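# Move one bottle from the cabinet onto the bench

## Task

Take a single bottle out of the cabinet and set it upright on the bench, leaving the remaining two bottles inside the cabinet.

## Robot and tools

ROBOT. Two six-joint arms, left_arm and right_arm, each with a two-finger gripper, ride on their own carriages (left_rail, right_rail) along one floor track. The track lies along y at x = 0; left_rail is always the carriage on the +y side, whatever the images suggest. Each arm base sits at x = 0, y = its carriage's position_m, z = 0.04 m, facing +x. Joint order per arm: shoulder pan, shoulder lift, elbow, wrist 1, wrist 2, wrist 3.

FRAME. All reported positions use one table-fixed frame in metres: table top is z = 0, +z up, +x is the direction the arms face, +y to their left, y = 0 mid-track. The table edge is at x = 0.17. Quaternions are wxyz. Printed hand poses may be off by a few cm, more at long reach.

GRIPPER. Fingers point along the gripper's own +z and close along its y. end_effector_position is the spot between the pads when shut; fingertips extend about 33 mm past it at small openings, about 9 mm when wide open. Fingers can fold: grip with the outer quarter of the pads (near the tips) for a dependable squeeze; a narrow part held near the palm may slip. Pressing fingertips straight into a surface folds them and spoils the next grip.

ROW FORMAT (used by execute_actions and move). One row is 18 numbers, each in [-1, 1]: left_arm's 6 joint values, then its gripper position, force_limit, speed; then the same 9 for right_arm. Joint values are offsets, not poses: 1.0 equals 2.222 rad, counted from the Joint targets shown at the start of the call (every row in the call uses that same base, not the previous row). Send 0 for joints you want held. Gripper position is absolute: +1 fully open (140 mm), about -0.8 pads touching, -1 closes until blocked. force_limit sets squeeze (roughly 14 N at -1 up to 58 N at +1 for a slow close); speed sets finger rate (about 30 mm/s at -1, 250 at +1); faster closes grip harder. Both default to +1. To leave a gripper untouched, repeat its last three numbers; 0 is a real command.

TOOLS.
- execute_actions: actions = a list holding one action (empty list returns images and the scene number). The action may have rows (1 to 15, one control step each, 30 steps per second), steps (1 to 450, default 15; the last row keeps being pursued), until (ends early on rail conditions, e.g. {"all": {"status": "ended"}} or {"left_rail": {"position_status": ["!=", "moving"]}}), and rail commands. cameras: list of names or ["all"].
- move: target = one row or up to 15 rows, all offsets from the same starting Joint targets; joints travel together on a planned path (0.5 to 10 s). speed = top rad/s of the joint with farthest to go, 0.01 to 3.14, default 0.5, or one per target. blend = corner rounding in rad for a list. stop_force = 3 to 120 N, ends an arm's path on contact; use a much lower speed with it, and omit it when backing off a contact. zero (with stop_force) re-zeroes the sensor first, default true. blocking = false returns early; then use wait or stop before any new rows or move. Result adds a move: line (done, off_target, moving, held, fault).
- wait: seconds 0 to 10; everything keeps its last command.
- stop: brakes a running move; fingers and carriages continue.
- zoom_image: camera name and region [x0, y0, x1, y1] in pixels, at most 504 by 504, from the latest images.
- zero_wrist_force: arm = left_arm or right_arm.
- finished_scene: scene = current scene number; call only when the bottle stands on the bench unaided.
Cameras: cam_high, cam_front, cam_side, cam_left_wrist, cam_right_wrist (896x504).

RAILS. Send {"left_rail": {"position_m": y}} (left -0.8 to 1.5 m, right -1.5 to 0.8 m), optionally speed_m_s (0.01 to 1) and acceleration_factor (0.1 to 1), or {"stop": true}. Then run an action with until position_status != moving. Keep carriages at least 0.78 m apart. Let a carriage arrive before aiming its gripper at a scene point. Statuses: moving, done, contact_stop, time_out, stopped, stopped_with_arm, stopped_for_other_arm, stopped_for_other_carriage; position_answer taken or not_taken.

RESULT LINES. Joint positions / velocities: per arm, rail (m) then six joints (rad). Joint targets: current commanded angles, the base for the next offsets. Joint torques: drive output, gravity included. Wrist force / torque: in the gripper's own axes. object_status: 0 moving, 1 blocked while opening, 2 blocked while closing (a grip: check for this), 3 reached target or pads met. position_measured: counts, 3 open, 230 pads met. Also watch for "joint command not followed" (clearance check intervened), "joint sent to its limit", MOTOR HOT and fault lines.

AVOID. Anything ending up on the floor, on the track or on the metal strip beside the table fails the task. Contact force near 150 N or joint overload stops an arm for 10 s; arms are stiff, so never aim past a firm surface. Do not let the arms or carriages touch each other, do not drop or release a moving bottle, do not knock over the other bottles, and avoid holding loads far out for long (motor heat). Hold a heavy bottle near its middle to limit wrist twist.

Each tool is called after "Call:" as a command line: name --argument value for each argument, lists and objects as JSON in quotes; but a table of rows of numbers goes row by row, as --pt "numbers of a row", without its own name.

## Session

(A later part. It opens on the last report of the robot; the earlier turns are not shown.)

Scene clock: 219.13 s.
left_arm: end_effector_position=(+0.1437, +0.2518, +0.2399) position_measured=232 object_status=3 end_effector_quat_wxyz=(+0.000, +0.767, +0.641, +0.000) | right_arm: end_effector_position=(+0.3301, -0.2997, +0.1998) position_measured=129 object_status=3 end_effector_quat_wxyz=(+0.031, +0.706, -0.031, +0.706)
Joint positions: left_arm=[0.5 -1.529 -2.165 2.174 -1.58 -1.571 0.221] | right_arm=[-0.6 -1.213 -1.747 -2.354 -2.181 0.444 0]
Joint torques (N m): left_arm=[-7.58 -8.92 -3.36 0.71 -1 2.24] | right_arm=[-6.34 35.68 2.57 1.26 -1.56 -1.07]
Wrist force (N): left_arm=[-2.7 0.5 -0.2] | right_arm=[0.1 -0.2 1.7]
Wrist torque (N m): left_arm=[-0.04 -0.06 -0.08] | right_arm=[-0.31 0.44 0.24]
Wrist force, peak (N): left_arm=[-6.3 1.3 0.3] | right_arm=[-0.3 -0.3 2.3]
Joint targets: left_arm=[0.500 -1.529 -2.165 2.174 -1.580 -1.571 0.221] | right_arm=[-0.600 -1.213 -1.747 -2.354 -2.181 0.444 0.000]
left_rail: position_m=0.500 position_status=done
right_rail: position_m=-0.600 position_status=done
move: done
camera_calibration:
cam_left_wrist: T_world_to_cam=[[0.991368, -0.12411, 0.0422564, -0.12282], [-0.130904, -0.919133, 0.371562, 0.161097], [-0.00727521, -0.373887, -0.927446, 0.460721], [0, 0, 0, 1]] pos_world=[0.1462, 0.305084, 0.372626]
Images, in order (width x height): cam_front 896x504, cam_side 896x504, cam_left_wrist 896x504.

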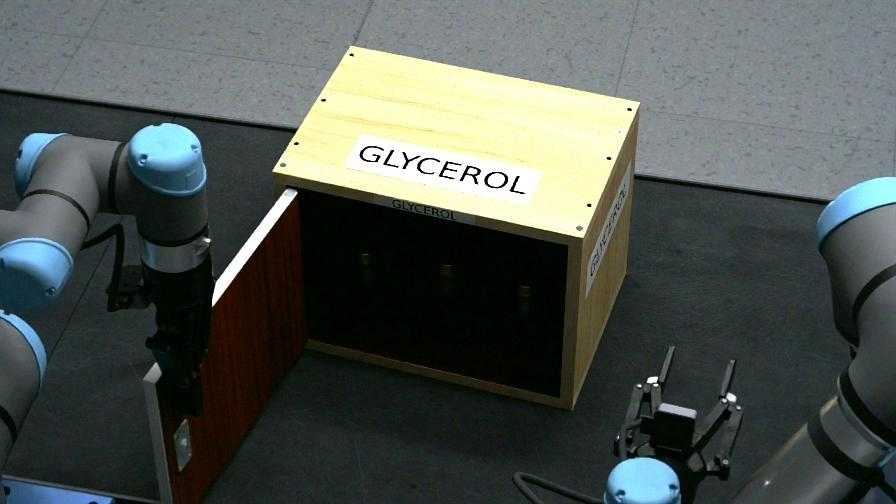

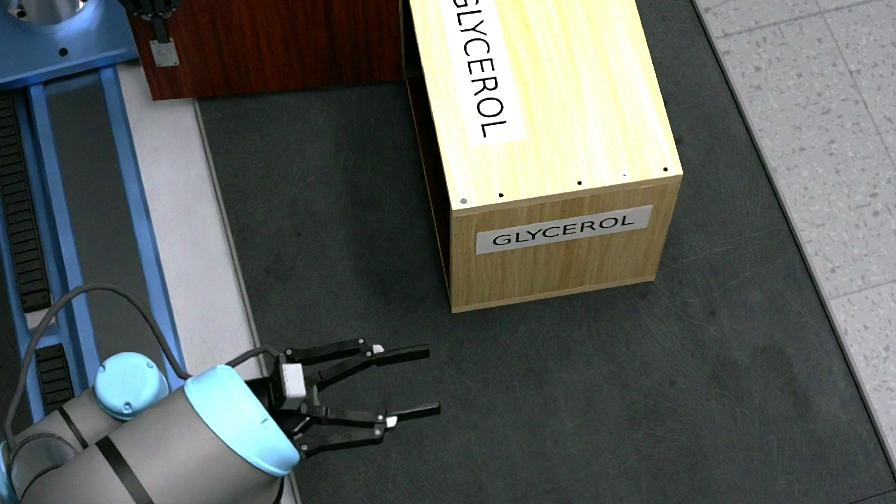

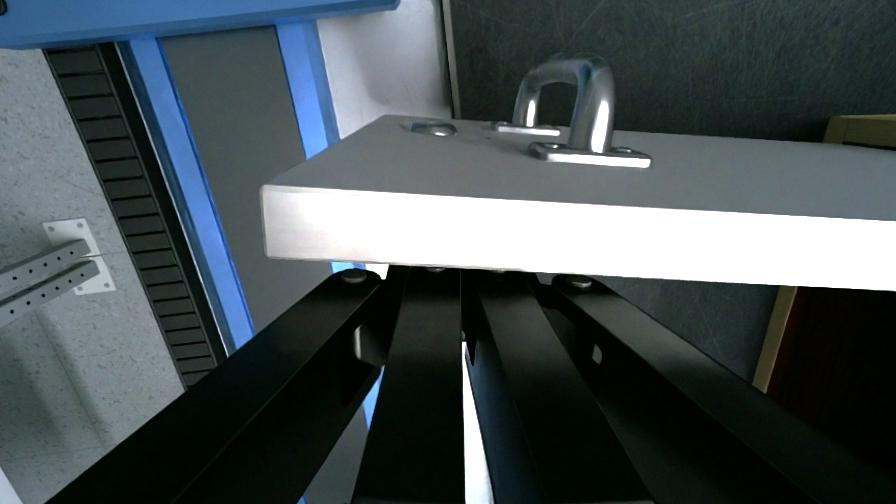

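Call:
move --target '[0, 0, 0, 0, 0, 0, -1, -1, -0.5, -0.1427, -0.3441, 0.5239, -0.1804, -0.1423, 0, 0.0, -0.05, -0.5]' --speed 0.5 --cameras '["cam_front", "cam_right_wrist"]'

Call:
zoom_image --camera "cam_right_wrist" --region '[240, 130, 680, 460]'

Scene clock: 239.97 s.
left_arm: end_effector_position=(+0.1437, +0.2518, +0.2399) position_measured=232 object_status=3 end_effector_quat_wxyz=(+0.000, +0.767, +0.641, +0.000) | right_arm: end_effector_position=(+0.4159, +0.0531, +0.1445) position_measured=129 object_status=3 end_effector_quat_wxyz=(+0.031, +0.706, -0.030, +0.706)
Joint positions: left_arm=[0.5 -1.529 -2.165 2.174 -1.58 -1.571 0.221] | right_arm=[-0.6 -1.53 -2.512 -1.19 -2.582 0.128 0]
Joint torques (N m): left_arm=[-5.78 -8.13 -4.5 -1.65 -0.99 2.22] | right_arm=[-5.88 28.52 36.22 -2.44 -1.65 -0.16]
Wrist force (N): left_arm=[-2.1 0.2 -0.3] | right_arm=[-0.7 -0.3 2.0]
Wrist torque (N m): left_arm=[-0.06 -0.09 -0.09] | right_arm=[-0.37 0.62 0.31]
Wrist force, peak (N): left_arm=[-2.8 0.4 -0.4] | right_arm=[-0.9 2.9 2.6]
Joint targets: left_arm=[0.500 -1.529 -2.165 2.174 -1.580 -1.571 0.221] | right_arm=[-0.600 -1.531 -2.512 -1.190 -2.582 0.128 0.000]
left_rail: position_m=0.500 position_status=done
right_rail: position_m=-0.600 position_status=done
move: done
camera_calibration:
cam_right_wrist: T_world_to_cam=[[-0.0350565, -0.999366, 0.00615446, 0.0857863], [-0.29819, 0.004582, -0.954496, 0.276877], [0.953863, -0.0352965, -0.298162, -0.209159], [0, 0, 0, 1]] pos_world=[0.285079, 0.0770807, 0.201387]
Images, in order (width x height): cam_front 896x504, cam_right_wrist 896x504.

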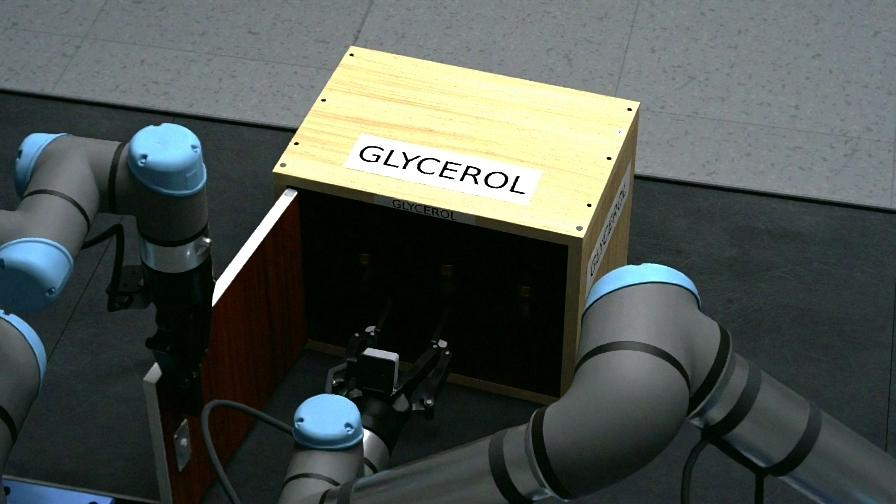

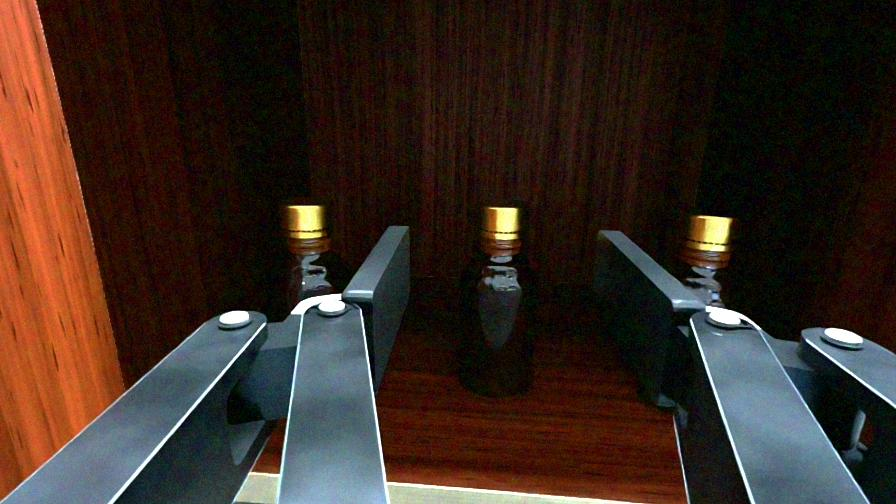

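Scaled by 1.145 from the camera's 896x504 image, which has a finer 1280x720 frame.

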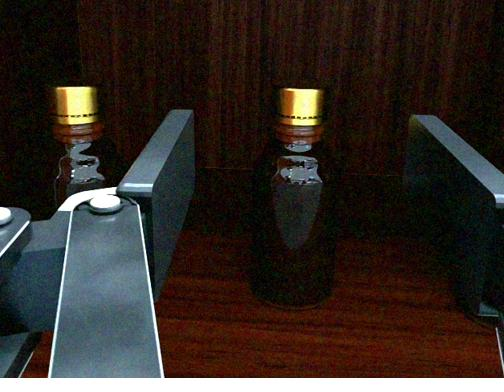

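Call:
move --target '[0, 0, 0, 0, 0, 0, -1, -1, -0.5, -0.0328, -0.0048, -0.0010, 0.0062, -0.0332, 0, 0.0, -0.05, -0.5]' --speed 0.1 --stop_force 10 --cameras '["cam_right_wrist"]'

Call:
zoom_image --camera "cam_right_wrist" --region '[280, 130, 720, 460]'

Scene clock: 249.53 s.
left_arm: end_effector_position=(+0.1437, +0.2518, +0.2399) position_measured=232 object_status=3 end_effector_quat_wxyz=(+0.000, +0.767, +0.641, +0.000) | right_arm: end_effector_position=(+0.4652, +0.0439, +0.1365) position_measured=129 object_status=3 end_effector_quat_wxyz=(+0.031, +0.706, -0.031, +0.706)
Joint positions: left_arm=[0.5 -1.529 -2.165 2.174 -1.58 -1.571 0.221] | right_arm=[-0.6 -1.603 -2.523 -1.193 -2.568 0.054 0]
Joint torques (N m): left_arm=[-3.99 -6.8 -4.98 -3.43 -0.85 2.17] | right_arm=[-6.34 28.11 7.47 1.68 -1.91 0.39]
Wrist force (N): left_arm=[-1.9 0.1 -0.8] | right_arm=[-0.5 -0.4 2.0]
Wrist torque (N m): left_arm=[-0.09 -0.12 -0.09] | right_arm=[-0.40 0.57 0.30]
Wrist force, peak (N): left_arm=[-2.4 0.1 -0.6] | right_arm=[-1.1 -0.5 2.6]
Joint targets: left_arm=[0.500 -1.529 -2.165 2.174 -1.580 -1.571 0.221] | right_arm=[-0.600 -1.603 -2.523 -1.193 -2.568 0.054 0.000]
left_rail: position_m=0.500 position_status=done
right_rail: position_m=-0.600 position_status=done
move: done
camera_calibration:
cam_right_wrist: T_world_to_cam=[[-0.0341873, -0.999402, 0.00525525, 0.0780551], [-0.298264, 0.00518395, -0.954469, 0.283964], [0.953871, -0.0341982, -0.298262, -0.258959], [0, 0, 0, 1]] pos_world=[0.334378, 0.0676805, 0.193387]
Images, in order (width x height): cam_right_wrist 896x504.

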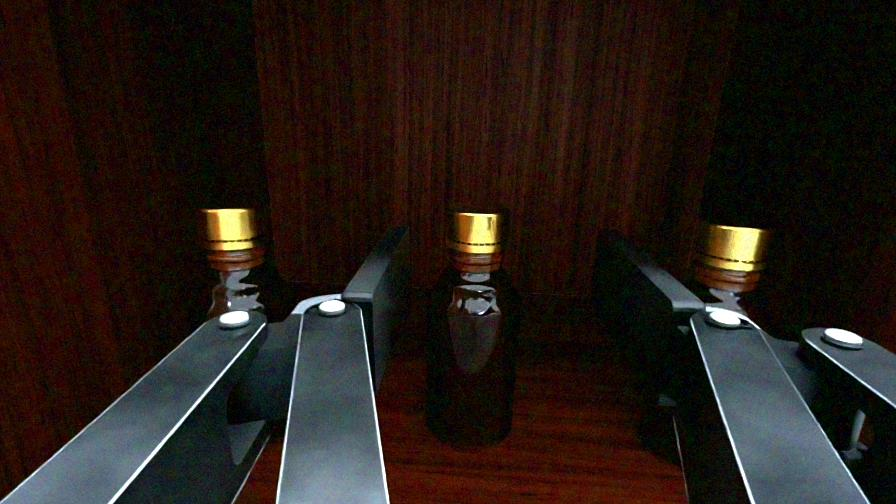

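Scaled by 1.145 from the camera's 896x504 image, which has a finer 1280x720 frame.

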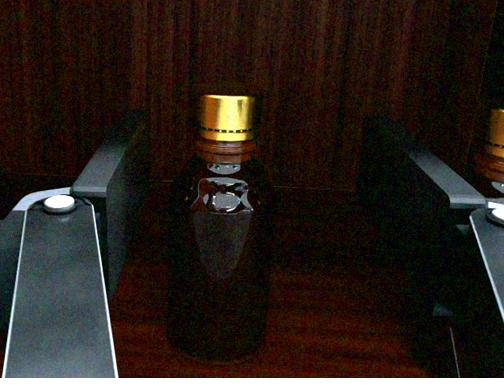

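Call:
move --target '[0, 0, 0, 0, 0, 0, -1, -1, -0.5, -0.0234, -0.0140, 0.0293, -0.0149, -0.0230, 0, 0.0, -0.05, -0.5]' --speed 0.07 --stop_force 8 --cameras '["cam_right_wrist"]'

Call:
zoom_image --camera "cam_right_wrist" --region '[280, 130, 720, 460]'

Scene clock: 262.80 s.
left_arm: end_effector_position=(+0.1437, +0.2518, +0.2399) position_measured=232 object_status=3 end_effector_quat_wxyz=(+0.000, +0.767, +0.641, +0.000) | right_arm: end_effector_position=(+0.5011, +0.0492, +0.1369) position_measured=129 object_status=3 end_effector_quat_wxyz=(+0.031, +0.706, -0.031, +0.706)
Joint positions: left_arm=[0.5 -1.529 -2.165 2.174 -1.58 -1.571 0.221] | right_arm=[-0.6 -1.655 -2.554 -1.127 -2.601 0.003 0]
Joint torques (N m): left_arm=[-2.51 -5.5 -5.62 -3.41 -0.79 2.23] | right_arm=[-7.4 29.24 36.54 -2 -1.88 1.11]
Wrist force (N): left_arm=[-2.0 0.4 -0.6] | right_arm=[-0.2 -0.5 1.7]
Wrist torque (N m): left_arm=[-0.02 -0.11 -0.09] | right_arm=[-0.39 0.52 0.29]
Wrist force, peak (N): left_arm=[-2.4 0.2 -0.5] | right_arm=[-0.5 -0.6 2.4]
Joint targets: left_arm=[0.500 -1.529 -2.165 2.174 -1.580 -1.571 0.221] | right_arm=[-0.600 -1.655 -2.554 -1.127 -2.601 0.003 0.000]
left_rail: position_m=0.500 position_status=done
right_rail: position_m=-0.600 position_status=done
move: done
camera_calibration:
cam_right_wrist: T_world_to_cam=[[-0.0350902, -0.999375, 0.00438356, 0.0851743], [-0.298219, 0.00628449, -0.954477, 0.295026], [0.953852, -0.0348001, -0.298253, -0.29282], [0, 0, 0, 1]] pos_world=[0.370279, 0.0730768, 0.193888]
Images, in order (width x height): cam_right_wrist 896x504.

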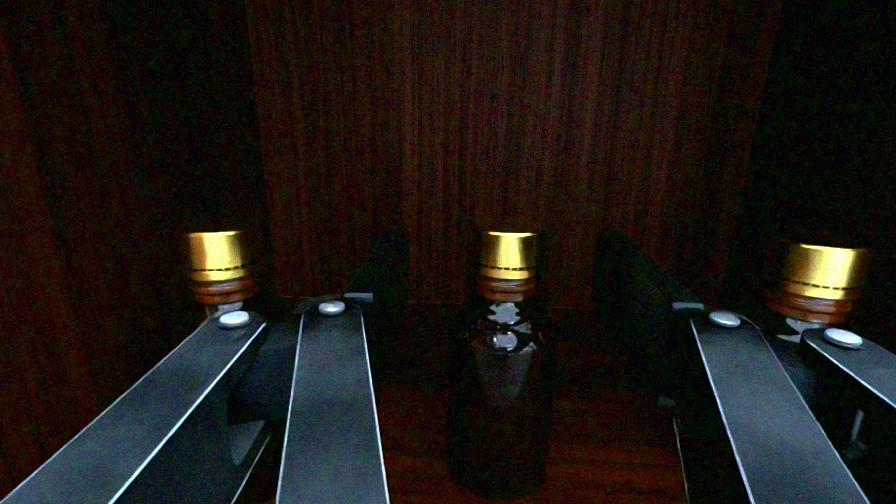

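Scaled by 1.145 from the camera's 896x504 image, which has a finer 1280x720 frame.

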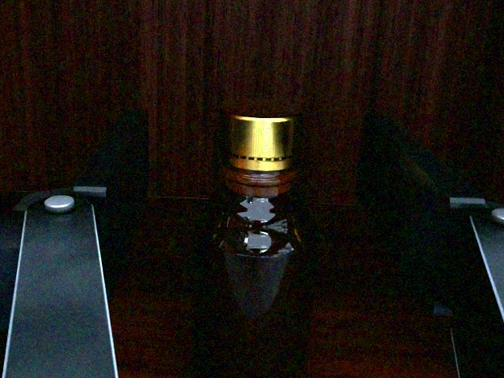

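Call:
move --target '[0, 0, 0, 0, 0, 0, -1, -1, -0.5, 0, 0, 0, 0, 0, 0, -1, -0.05, -1]' --speed 0.05 --cameras '["cam_right_wrist"]'

Call:
zoom_image --camera "cam_right_wrist" --region '[280, 130, 720, 460]'

Scene clock: 269.60 s.
left_arm: end_effector_position=(+0.1437, +0.2518, +0.2399) position_measured=232 object_status=3 end_effector_quat_wxyz=(+0.000, +0.767, +0.641, +0.000) | right_arm: end_effector_position=(+0.5011, +0.0492, +0.1369) position_measured=231 object_status=0 end_effector_quat_wxyz=(+0.031, +0.706, -0.031, +0.706)
Joint positions: left_arm=[0.5 -1.529 -2.165 2.174 -1.58 -1.571 0.221] | right_arm=[-0.6 -1.655 -2.554 -1.127 -2.601 0.003 0]
Joint torques (N m): left_arm=[-0.95 -4.28 -6.48 -3.49 -0.69 2.23] | right_arm=[-7.93 28.51 36.09 -1.83 -1.93 1.96]
Wrist force (N): left_arm=[-2.2 0.0 -0.4] | right_arm=[0.0 -0.4 1.1]
Wrist torque (N m): left_arm=[-0.08 -0.06 -0.09] | right_arm=[-0.42 0.48 0.28]
Wrist force, peak (N): left_arm=[-2.4 0.2 -0.6] | right_arm=[-0.4 -0.6 2.1]
Joint targets: left_arm=[0.500 -1.529 -2.165 2.174 -1.580 -1.571 0.221] | right_arm=[-0.600 -1.655 -2.554 -1.127 -2.601 0.003 0.000]
left_rail: position_m=0.500 position_status=done
right_rail: position_m=-0.600 position_status=done
move: done
camera_calibration:
cam_right_wrist: T_world_to_cam=[[-0.0350902, -0.999375, 0.00438356, 0.0851743], [-0.298219, 0.00628449, -0.954477, 0.295026], [0.953852, -0.0348001, -0.298253, -0.29282], [0, 0, 0, 1]] pos_world=[0.370279, 0.0730768, 0.193888]
Images, in order (width x height): cam_right_wrist 896x504.

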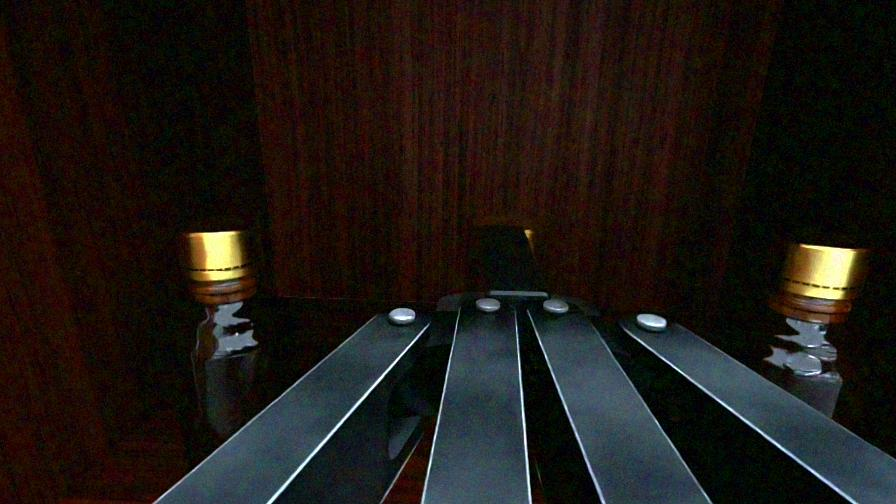

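Scaled by 1.145 from the camera's 896x504 image, which has a finer 1280x720 frame.

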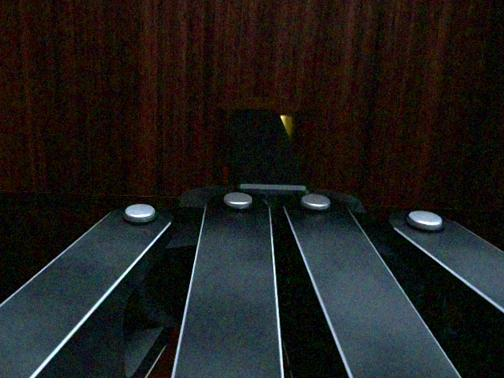

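Call:
move --target '[0, 0, 0, 0, 0, 0, -1, -1, -0.5, 0.0325, 0.0078, -0.0161, 0.0077, 0.0325, 0, -1, -0.05, -1]' --speed 0.06 --cameras '["cam_front", "cam_right_wrist"]'

Call:
zoom_image --camera "cam_right_wrist" --region '[280, 100, 720, 430]'

Scene clock: 279.73 s.
left_arm: end_effector_position=(+0.1437, +0.2518, +0.2399) position_measured=232 object_status=3 end_effector_quat_wxyz=(+0.000, +0.767, +0.641, +0.000) | right_arm: end_effector_position=(+0.4518, +0.0532, +0.1369) position_measured=231 object_status=3 end_effector_quat_wxyz=(+0.031, +0.706, -0.031, +0.706)
Joint positions: left_arm=[0.5 -1.529 -2.165 2.174 -1.58 -1.571 0.221] | right_arm=[-0.6 -1.583 -2.537 -1.163 -2.584 0.075 0]
Joint torques (N m): left_arm=[0.31 -3.43 -6.88 -3.47 -0.57 2.16] | right_arm=[9.68 83.97 8.01 1.93 2.4 1.81]
Wrist force (N): left_arm=[-2.2 0.0 -0.5] | right_arm=[-0.6 -0.7 1.8]
Wrist torque (N m): left_arm=[-0.10 -0.06 -0.09] | right_arm=[-0.43 0.60 0.28]
Wrist force, peak (N): left_arm=[-2.4 0.0 -0.3] | right_arm=[-0.3 0.6 3.6]
Joint targets: left_arm=[0.500 -1.529 -2.165 2.174 -1.580 -1.571 0.221] | right_arm=[-0.600 -1.583 -2.536 -1.163 -2.584 0.075 0.000]
left_rail: position_m=0.500 position_status=done
right_rail: position_m=-0.600 position_status=done
move: done
camera_calibration:
cam_right_wrist: T_world_to_cam=[[-0.0351097, -0.999367, 0.00565089, 0.0873051], [-0.298263, 0.00508152, -0.95447, 0.280308], [0.953838, -0.0351967, -0.298252, -0.245648], [0, 0, 0, 1]] pos_world=[0.320979, 0.0771795, 0.193787]
Images, in order (width x height): cam_front 896x504, cam_right_wrist 896x504.

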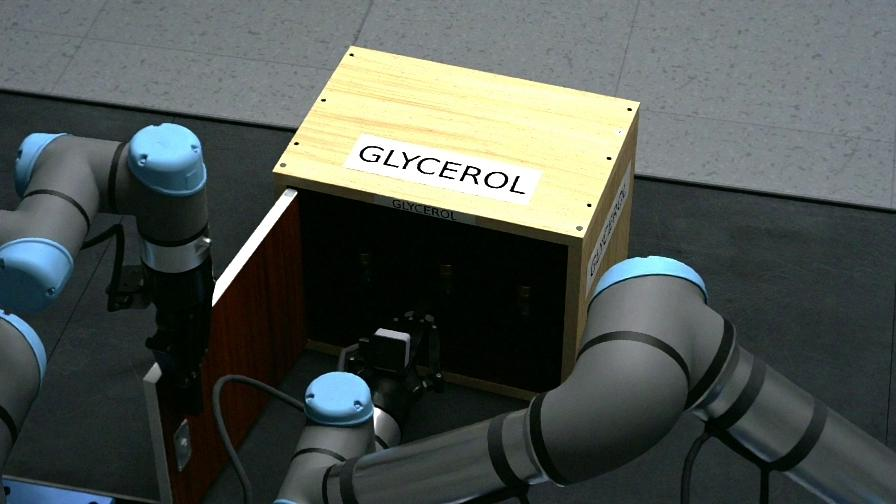

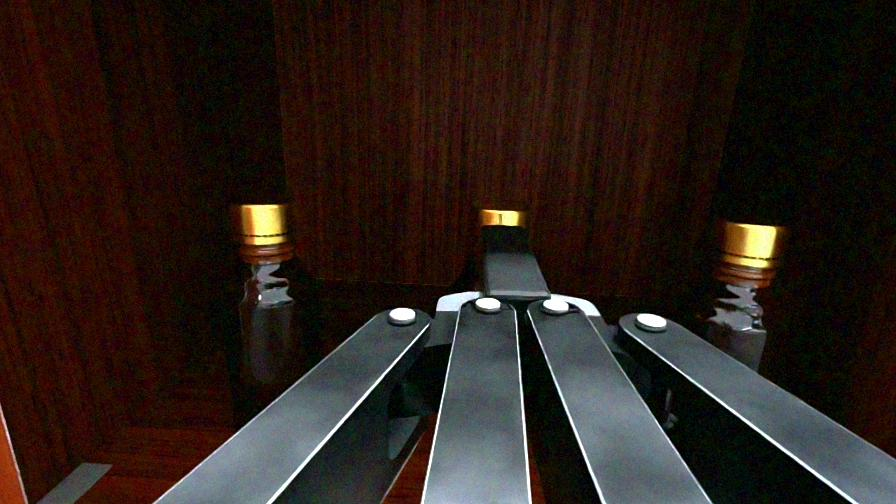

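Scaled by 1.145 from the camera's 896x504 image, which has a finer 1280x720 frame.

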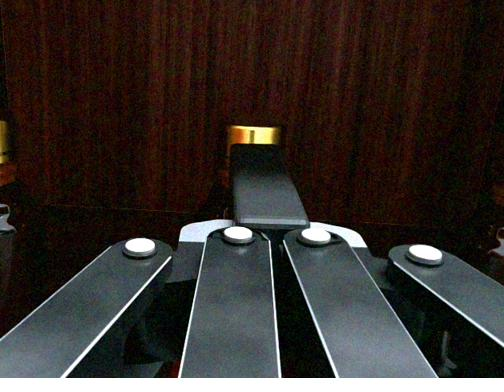

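Call:
move --target '[0, 0, 0, 0, 0, 0, -1, -1, -0.5, 0, 0, 0, 0, 0, 0, 0.0, -0.05, -0.3]' --speed 0.05 --cameras '["cam_front", "cam_right_wrist"]'

Call:
zoom_image --camera "cam_right_wrist" --region '[200, 130, 704, 470]'

Call:
zoom_image --camera "cam_front" --region '[320, 220, 580, 400]'

Scene clock: 294.53 s.
left_arm: end_effector_position=(+0.1437, +0.2518, +0.2399) position_measured=232 object_status=3 end_effector_quat_wxyz=(+0.000, +0.767, +0.641, +0.000) | right_arm: end_effector_position=(+0.4517, +0.0532, +0.1369) position_measured=129 object_status=0 end_effector_quat_wxyz=(+0.031, +0.706, -0.031, +0.706)
Joint positions: left_arm=[0.5 -1.529 -2.165 2.174 -1.58 -1.571 0.221] | right_arm=[-0.6 -1.583 -2.536 -1.163 -2.584 0.075 0]
Joint torques (N m): left_arm=[1.64 -2.28 -7.43 -3.38 -0.54 2.18] | right_arm=[6.17 84.94 7.4 1.9 2.2 1.94]
Wrist force (N): left_arm=[-2.1 0.2 -0.7] | right_arm=[-0.3 -0.7 2.2]
Wrist torque (N m): left_arm=[-0.05 -0.09 -0.09] | right_arm=[-0.45 0.55 0.29]
Wrist force, peak (N): left_arm=[-2.3 -0.1 -0.6] | right_arm=[-0.3 -0.6 2.3]
Joint targets: left_arm=[0.500 -1.529 -2.165 2.174 -1.580 -1.571 0.221] | right_arm=[-0.600 -1.583 -2.536 -1.163 -2.584 0.075 0.000]
left_rail: position_m=0.500 position_status=done
right_rail: position_m=-0.600 position_status=done
move: done
camera_calibration:
cam_right_wrist: T_world_to_cam=[[-0.0351097, -0.999367, 0.00565089, 0.0873016], [-0.298263, 0.00508152, -0.95447, 0.280278], [0.953838, -0.0351967, -0.298252, -0.245552], [0, 0, 0, 1]] pos_world=[0.320879, 0.0771795, 0.193787]
Images, in order (width x height): cam_front 896x504, cam_right_wrist 896x504.

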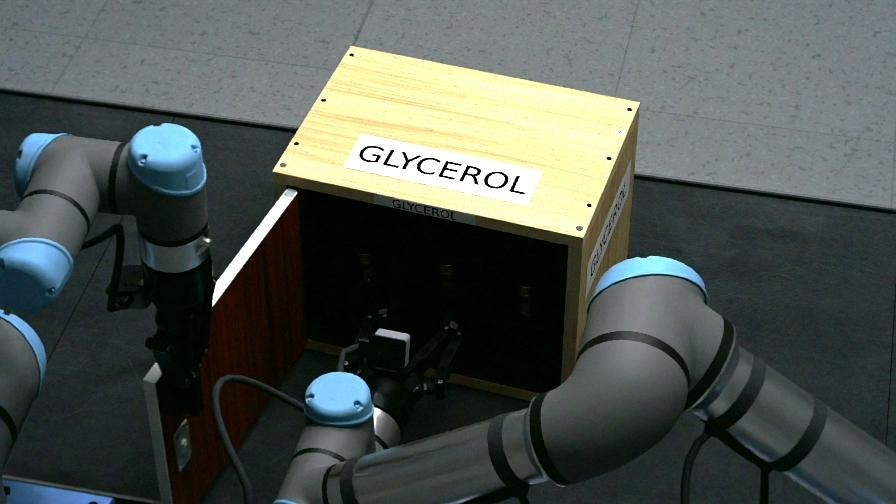

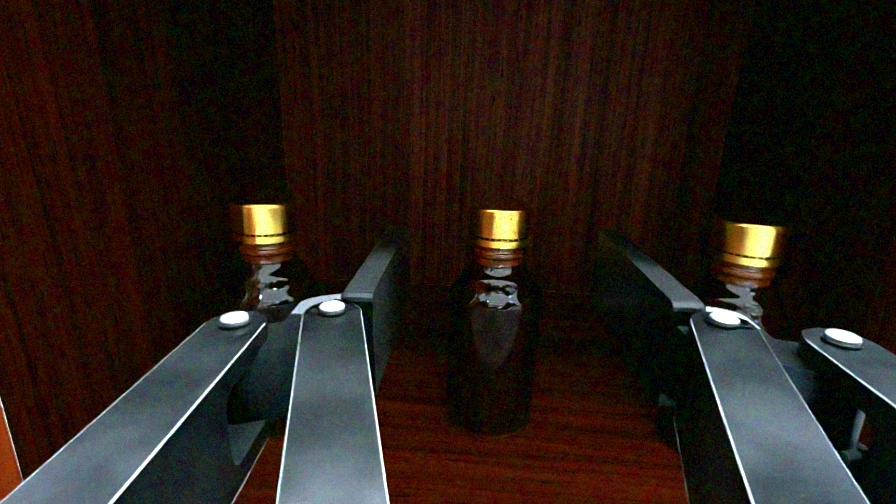

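Scaled by 1.000.

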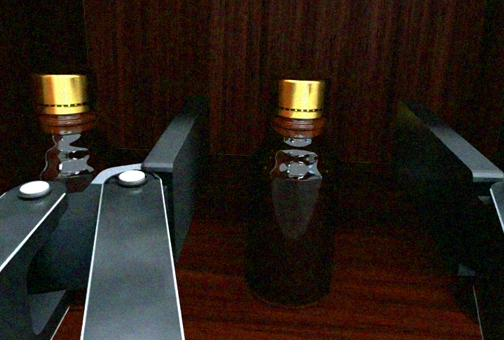

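Scaled by 1.938 from the camera's 896x504 image, which has a finer 1280x720 frame.

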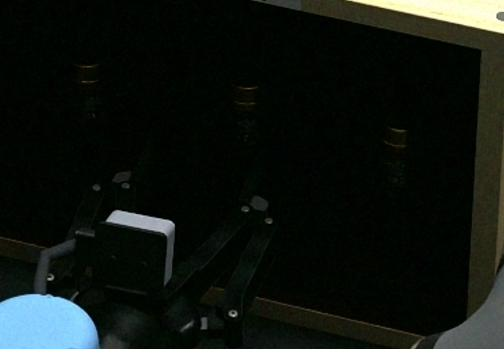

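Call:
move --target '[0, 0, 0, 0, 0, 0, -1, -1, -0.5, -0.0265, -0.0108, 0.0152, -0.0045, -0.0265, 0, 0.0, -0.05, -0.3]' --speed 0.07 --stop_force 8 --cameras '["cam_right_wrist"]'

Call:
zoom_image --camera "cam_right_wrist" --region '[200, 130, 704, 504]'

Scene clock: 322.67 s.
left_arm: end_effector_position=(+0.1437, +0.2518, +0.2399) position_measured=232 object_status=3 end_effector_quat_wxyz=(+0.000, +0.767, +0.641, +0.000) | right_arm: end_effector_position=(+0.4920, +0.0514, +0.1317) position_measured=129 object_status=3 end_effector_quat_wxyz=(+0.031, +0.706, -0.031, +0.706)
Joint positions: left_arm=[0.5 -1.529 -2.165 2.174 -1.58 -1.571 0.221] | right_arm=[-0.6 -1.642 -2.56 -1.129 -2.594 0.016 0]
Joint torques (N m): left_arm=[2.87 -0.79 -7.42 -3.43 -0.55 2.21] | right_arm=[-5.99 28.72 36.49 -1.44 -1.86 1.86]
Wrist force (N): left_arm=[-2.4 -0.2 -0.4] | right_arm=[-0.4 -0.6 1.9]
Wrist torque (N m): left_arm=[-0.12 -0.02 -0.09] | right_arm=[-0.42 0.56 0.28]
Wrist force, peak (N): left_arm=[-2.3 0.3 -1.0] | right_arm=[-1.1 -1.0 2.4]
Joint targets: left_arm=[0.500 -1.529 -2.165 2.174 -1.580 -1.571 0.221] | right_arm=[-0.600 -1.642 -2.560 -1.129 -2.594 0.016 0.000]
left_rail: position_m=0.500 position_status=done
right_rail: position_m=-0.600 position_status=done
move: done
camera_calibration:
cam_right_wrist: T_world_to_cam=[[-0.0350497, -0.999368, 0.00584151, 0.0867936], [-0.29827, 0.00488182, -0.954469, 0.287391], [0.953838, -0.0351962, -0.298253, -0.285705], [0, 0, 0, 1]] pos_world=[0.361279, 0.07528, 0.188587]
Images, in order (width x height): cam_right_wrist 896x504.

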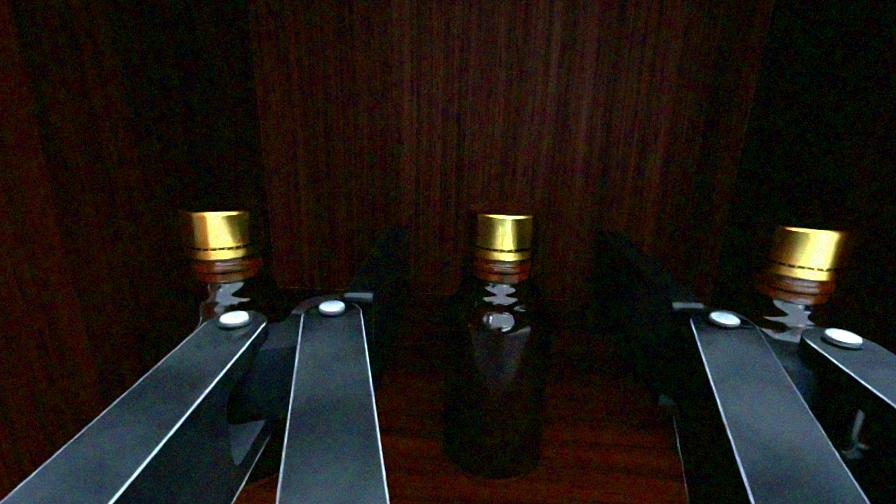

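Scaled by 1.000.

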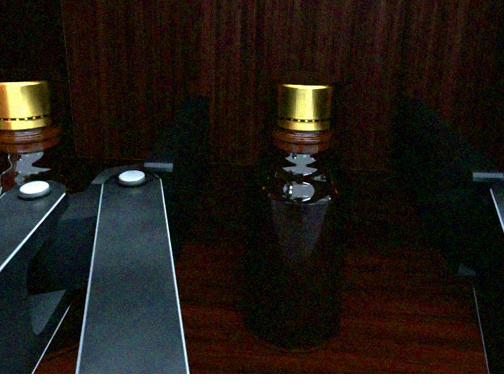

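Call:
move --target '[0, 0, 0, 0, 0, 0, -1, -1, -0.5, -0.0210, -0.0022, 0.0044, -0.0023, -0.0209, 0, 0.0, -0.05, -0.3]' --speed 0.06 --stop_force 8 --cameras '["cam_right_wrist"]'

Call:
zoom_image --camera "cam_right_wrist" --region '[250, 160, 754, 504]'

Scene clock: 334.00 s.
left_arm: end_effector_position=(+0.1437, +0.2518, +0.2399) position_measured=232 object_status=3 end_effector_quat_wxyz=(+0.000, +0.767, +0.641, +0.000) | right_arm: end_effector_position=(+0.5237, +0.0442, +0.1316) position_measured=129 object_status=3 end_effector_quat_wxyz=(+0.032, +0.706, -0.031, +0.706)
Joint positions: left_arm=[0.5 -1.529 -2.165 2.174 -1.58 -1.571 0.221] | right_arm=[-0.6 -1.689 -2.565 -1.12 -2.599 -0.03 0]
Joint torques (N m): left_arm=[3.87 0.37 -8.27 -3.49 -0.42 2.02] | right_arm=[-6.55 29.18 35.95 -1.38 -1.73 1.91]
Wrist force (N): left_arm=[-2.0 0.4 -0.4] | right_arm=[0.0 -0.5 1.7]
Wrist torque (N m): left_arm=[-0.03 -0.11 -0.10] | right_arm=[-0.38 0.47 0.29]
Wrist force, peak (N): left_arm=[-2.4 -0.3 -0.6] | right_arm=[-0.5 -1.2 2.1]
Joint targets: left_arm=[0.500 -1.529 -2.165 2.174 -1.580 -1.571 0.221] | right_arm=[-0.600 -1.689 -2.565 -1.120 -2.599 -0.030 0.000]
left_rail: position_m=0.500 position_status=done
right_rail: position_m=-0.600 position_status=done
move: done
camera_calibration:
cam_right_wrist: T_world_to_cam=[[-0.0352736, -0.999359, 0.00612523, 0.0808438], [-0.298367, 0.00468135, -0.95444, 0.296832], [0.953799, -0.0354941, -0.298341, -0.31617], [0, 0, 0, 1]] pos_world=[0.392979, 0.0681802, 0.188486]
Images, in order (width x height): cam_right_wrist 896x504.

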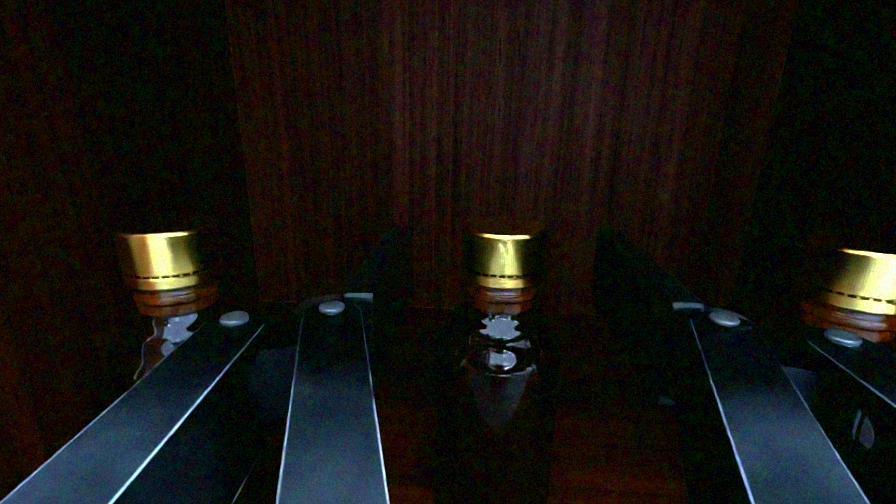

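Scaled by 1.000.

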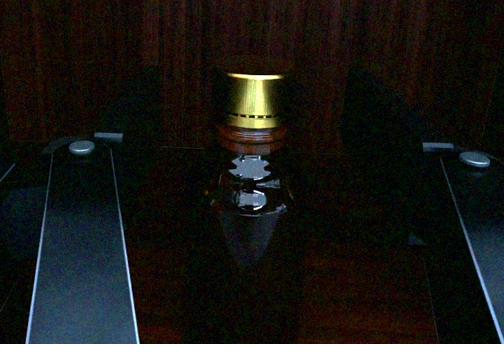

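Call:
move --target '[0, 0, 0, 0, 0, 0, -1, -1, -0.5, 0, 0, 0, 0, 0, 0, -1, -0.05, -1]' --speed 0.05 --cameras '["cam_right_wrist"]'

Call:
zoom_image --camera "cam_right_wrist" --region '[250, 160, 754, 504]'

Scene clock: 339.47 s.
left_arm: end_effector_position=(+0.1437, +0.2518, +0.2399) position_measured=232 object_status=3 end_effector_quat_wxyz=(+0.000, +0.767, +0.641, +0.000) | right_arm: end_effector_position=(+0.5237, +0.0442, +0.1316) position_measured=188 object_status=0 end_effector_quat_wxyz=(+0.032, +0.706, -0.031, +0.706)
Joint positions: left_arm=[0.5 -1.529 -2.165 2.174 -1.58 -1.571 0.221] | right_arm=[-0.6 -1.689 -2.565 -1.12 -2.599 -0.03 0]
Joint torques (N m): left_arm=[5.15 1.65 -9.59 -3.39 -0.34 2.18] | right_arm=[-5.84 29.19 36.19 -1.5 -1.67 1.8]
Wrist force (N): left_arm=[-1.7 0.1 -0.6] | right_arm=[0.0 -0.7 1.2]
Wrist torque (N m): left_arm=[-0.07 -0.17 -0.09] | right_arm=[-0.44 0.55 0.33]
Wrist force, peak (N): left_arm=[-2.4 0.4 -0.7] | right_arm=[-0.2 -0.7 2.1]
Joint targets: left_arm=[0.500 -1.529 -2.165 2.174 -1.580 -1.571 0.221] | right_arm=[-0.600 -1.689 -2.565 -1.120 -2.599 -0.030 0.000]
left_rail: position_m=0.500 position_status=done
right_rail: position_m=-0.600 position_status=done
move: done
camera_calibration:
cam_right_wrist: T_world_to_cam=[[-0.0352736, -0.999359, 0.00612523, 0.0808438], [-0.298367, 0.00468135, -0.95444, 0.296832], [0.953799, -0.0354941, -0.298341, -0.31617], [0, 0, 0, 1]] pos_world=[0.392979, 0.0681802, 0.188486]
Images, in order (width x height): cam_right_wrist 896x504.

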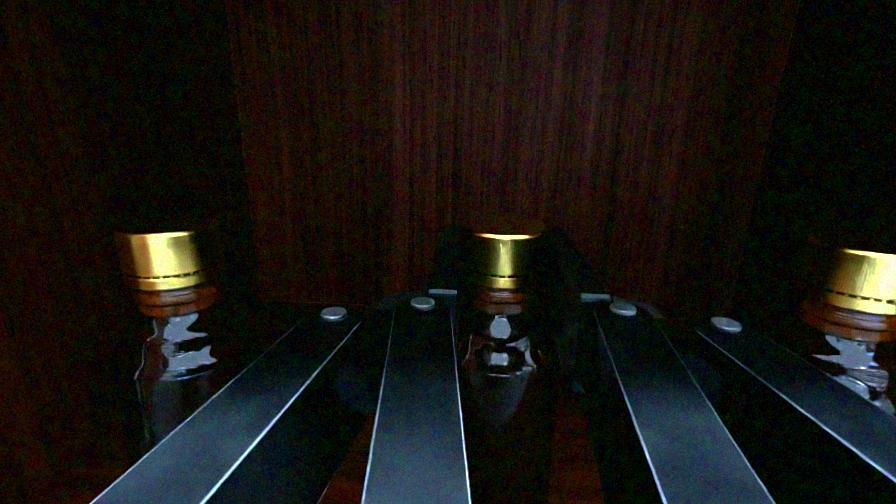

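Scaled by 1.000.

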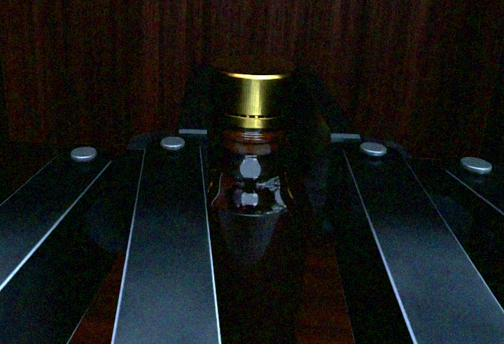

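Call:
move --target '[0, 0, 0, 0, 0, 0, -1, -1, -0.5, 0, 0.0168, 0.0033, -0.0198, 0, 0, -1, -0.05, -1]' --speed 0.05 --cameras '["cam_right_wrist"]'

Scene clock: 359.80 s.
left_arm: end_effector_position=(+0.1437, +0.2518, +0.2399) position_measured=232 object_status=3 end_effector_quat_wxyz=(+0.000, +0.767, +0.641, +0.000) | right_arm: end_effector_position=(+0.5237, +0.0441, +0.1598) position_measured=188 object_status=2 end_effector_quat_wxyz=(+0.031, +0.706, -0.031, +0.706)
Joint positions: left_arm=[0.5 -1.529 -2.165 2.174 -1.58 -1.571 0.221] | right_arm=[-0.6 -1.689 -2.528 -1.112 -2.643 -0.03 0]
Joint torques (N m): left_arm=[4.73 2.36 -9.68 -3.32 -0.26 2.16] | right_arm=[-5.8 90.38 39.52 -2.03 -1.62 1.79]
Wrist force (N): left_arm=[-2.0 0.0 -0.6] | right_arm=[-3.4 -0.3 1.8]
Wrist torque (N m): left_arm=[-0.10 -0.11 -0.09] | right_arm=[-0.36 0.58 0.27]
Wrist force, peak (N): left_arm=[-2.3 0.3 -0.7] | right_arm=[-4.8 -0.4 1.7]
Joint targets: left_arm=[0.500 -1.529 -2.165 2.174 -1.580 -1.571 0.221] | right_arm=[-0.600 -1.689 -2.528 -1.112 -2.643 -0.030 0.000]
left_rail: position_m=0.500 position_status=done
right_rail: position_m=-0.600 position_status=done
move: done
camera_calibration:
cam_right_wrist: T_world_to_cam=[[-0.035265, -0.999363, 0.00549031, 0.0807042], [-0.298254, 0.00528097, -0.954472, 0.32367], [0.953835, -0.035297, -0.298251, -0.307807], [0, 0, 0, 1]] pos_world=[0.392979, 0.0680788, 0.216687]
Images, in order (width x height): cam_right_wrist 896x504.

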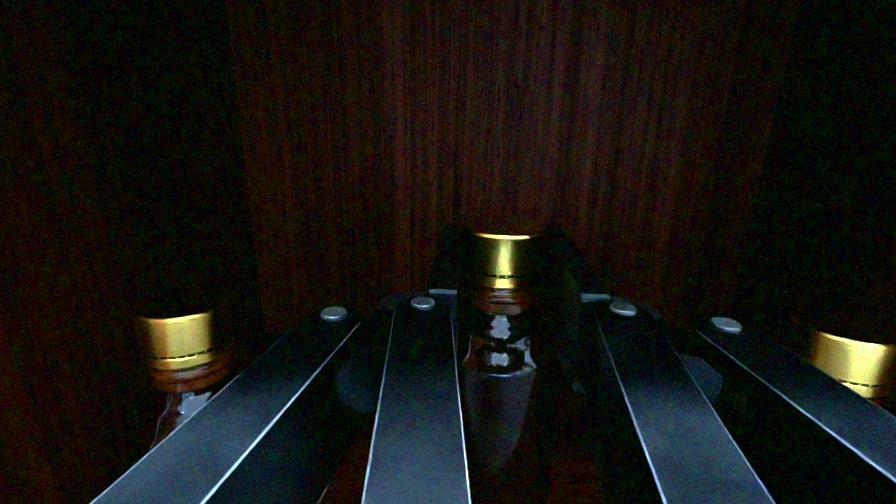

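Call:
move --pt "0 0 0 0 0 0 -1 -1 -0.5 0.0658 0.0155 -0.0313 0.0158 0.0654 0 -1 -0.05 -1" --pt "0 0 0 0 0 0 -1 -1 -0.5 0.1280 0.0165 -0.0332 0.0166 0.1275 0 -1 -0.05 -1" --pt "0 0 0 0 0 0 -1 -1 -0.5 0.1793 0.2622 -0.5060 0.2437 0.1788 0 -1 -0.05 -1" --pt "0 0 0 0 0 0 -1 -1 -0.5 -0.0287 0.2807 -0.5390 0.2581 -0.0292 0 -1 -0.05 -1" --speed '[0.15, 0.15, 0.45, 0.35]' --blend '[0.03, 0.03, 0.08, 0]' --cameras '["cam_front", "cam_side", "cam_right_wrist"]'

Scene clock: 373.23 s.
left_arm: end_effector_position=(+0.1437, +0.2518, +0.2399) position_measured=232 object_status=3 end_effector_quat_wxyz=(+0.000, +0.767, +0.641, +0.000) | right_arm: end_effector_position=(+0.5000, -0.3300, +0.1598) position_measured=188 object_status=2 end_effector_quat_wxyz=(+0.031, +0.706, -0.030, +0.706)
Joint positions: left_arm=[0.5 -1.529 -2.165 2.174 -1.58 -1.571 0.221] | right_arm=[-0.6 -1.752 -1.904 -2.31 -2.07 -0.095 0]
Joint torques (N m): left_arm=[5.63 4.5 -11.06 -3.29 -0.05 2.16] | right_arm=[-6.2 44.89 2.61 1.64 -1.78 1.66]
Wrist force (N): left_arm=[-2.2 0.2 -0.7] | right_arm=[-3.0 -0.4 2.2]
Wrist torque (N m): left_arm=[-0.06 -0.07 -0.10] | right_arm=[-0.40 0.44 0.25]
Wrist force, peak (N): left_arm=[-2.5 -0.1 -0.3] | right_arm=[-3.0 0.8 7.8]
Joint targets: left_arm=[0.500 -1.529 -2.165 2.174 -1.580 -1.571 0.221] | right_arm=[-0.600 -1.752 -1.904 -2.310 -2.070 -0.095 0.000]
left_rail: position_m=0.500 position_status=done
right_rail: position_m=-0.600 position_status=done
move: done
camera_calibration:
cam_right_wrist: T_world_to_cam=[[-0.0341949, -0.999398, 0.00589352, -0.294587], [-0.298376, 0.00458071, -0.954437, 0.31837], [0.953836, -0.0343954, -0.298353, -0.298015], [0, 0, 0, 1]] pos_world=[0.369178, -0.306118, 0.216687]
Images, in order (width x height): cam_front 896x504, cam_side 896x504, cam_right_wrist 896x504.

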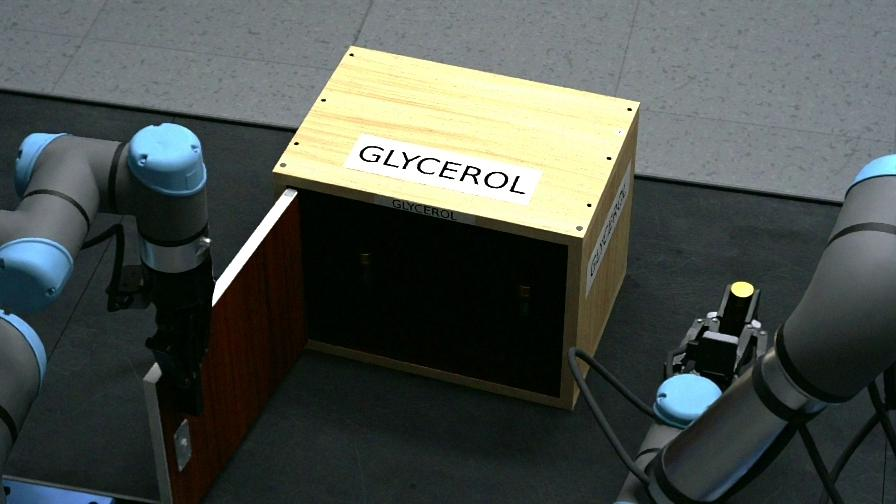

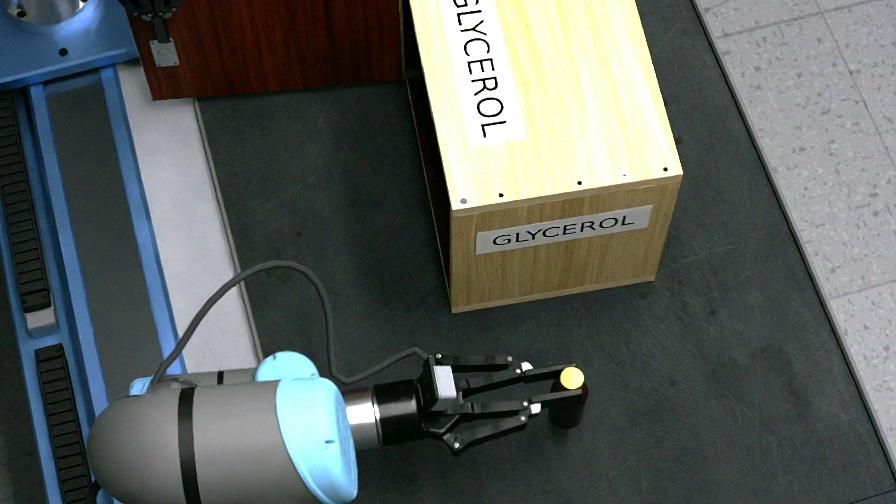

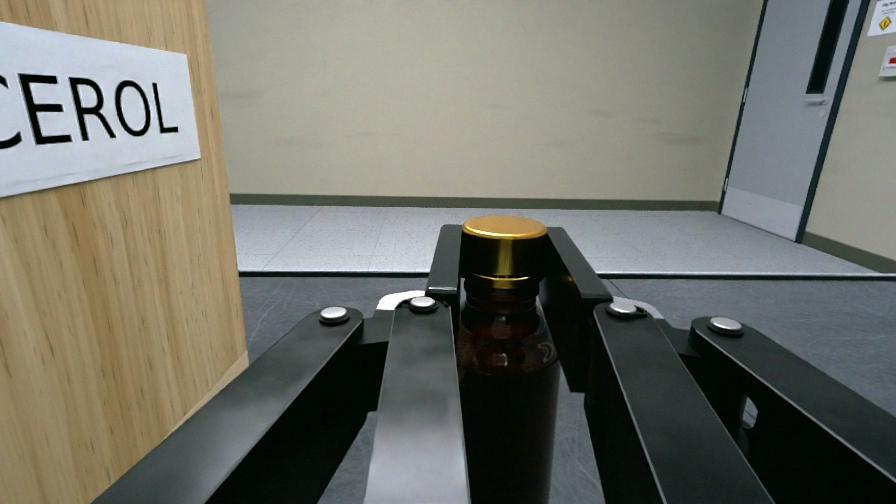

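Call:
move --pt "0 0 0 0 0 0 -1 -1 -0.5 0 -0.0455 -0.0049 0.0509 0 0 -1 -0.05 -1" --pt "0 0 0 0 0 0 -1 -1 -0.5 0 -0.0824 -0.0058 0.0885 0 0 -1 -0.05 -1" --speed '[0.12, 0.025]' --stop_force 4 --cameras '["cam_side", "cam_right_wrist"]'

Scene clock: 383.00 s.
left_arm: end_effector_position=(+0.1437, +0.2518, +0.2399) position_measured=232 object_status=3 end_effector_quat_wxyz=(+0.000, +0.767, +0.641, +0.000) | right_arm: end_effector_position=(+0.5001, -0.3296, +0.1064) position_measured=188 object_status=2 end_effector_quat_wxyz=(+0.031, +0.706, -0.031, +0.706)
Joint positions: left_arm=[0.5 -1.529 -2.165 2.174 -1.58 -1.571 0.221] | right_arm=[-0.6 -1.752 -2.062 -2.322 -1.9 -0.095 0]
Joint torques (N m): left_arm=[5.19 5.74 -12.86 -3.32 -0.04 2.15] | right_arm=[-6.31 46.53 5.29 -1.44 -0.51 1.8]
Wrist force (N): left_arm=[-2.1 0.1 -0.4] | right_arm=[3.5 0.3 1.6]
Wrist torque (N m): left_arm=[-0.08 -0.09 -0.09] | right_arm=[-0.40 0.25 0.30]
Wrist force, peak (N): left_arm=[-2.5 0.1 -0.4] | right_arm=[12.0 1.3 1.4]
Joint targets: left_arm=[0.500 -1.529 -2.165 2.174 -1.580 -1.571 0.221] | right_arm=[-0.600 -1.752 -2.062 -2.322 -1.900 -0.095 0.000]
left_rail: position_m=0.500 position_status=done
right_rail: position_m=-0.600 position_status=done
move: contact (right_arm); path passed 1 of 2 targets; right_arm: the wrist 1 is farthest, 0.026 rad from its target
camera_calibration:
cam_right_wrist: T_world_to_cam=[[-0.0342173, -0.999401, 0.00515994, -0.293744], [-0.29826, 0.00528381, -0.95447, 0.267609], [0.953871, -0.0341984, -0.298262, -0.313997], [0, 0, 0, 1]] pos_world=[0.369278, -0.30572, 0.163287]
Images, in order (width x height): cam_side 896x504, cam_right_wrist 896x504.

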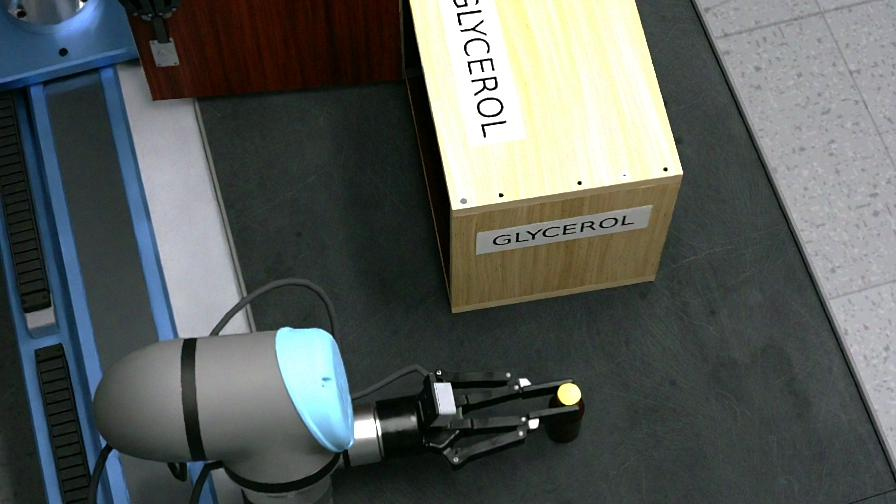

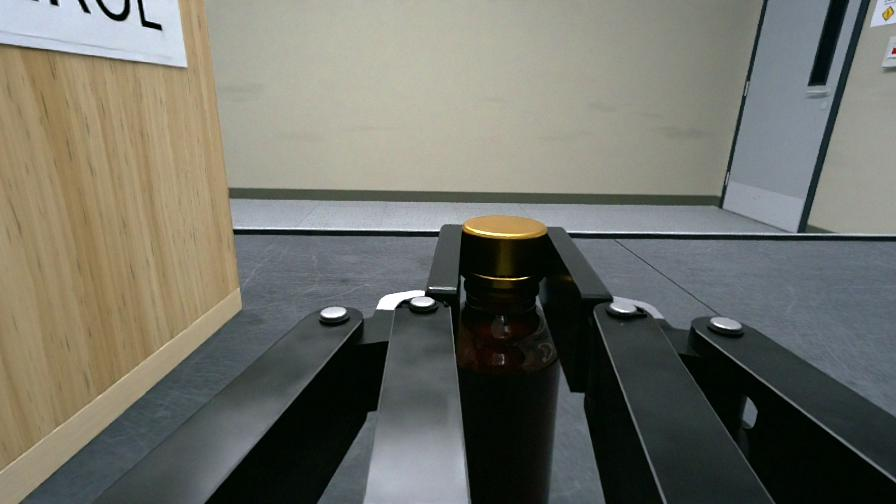

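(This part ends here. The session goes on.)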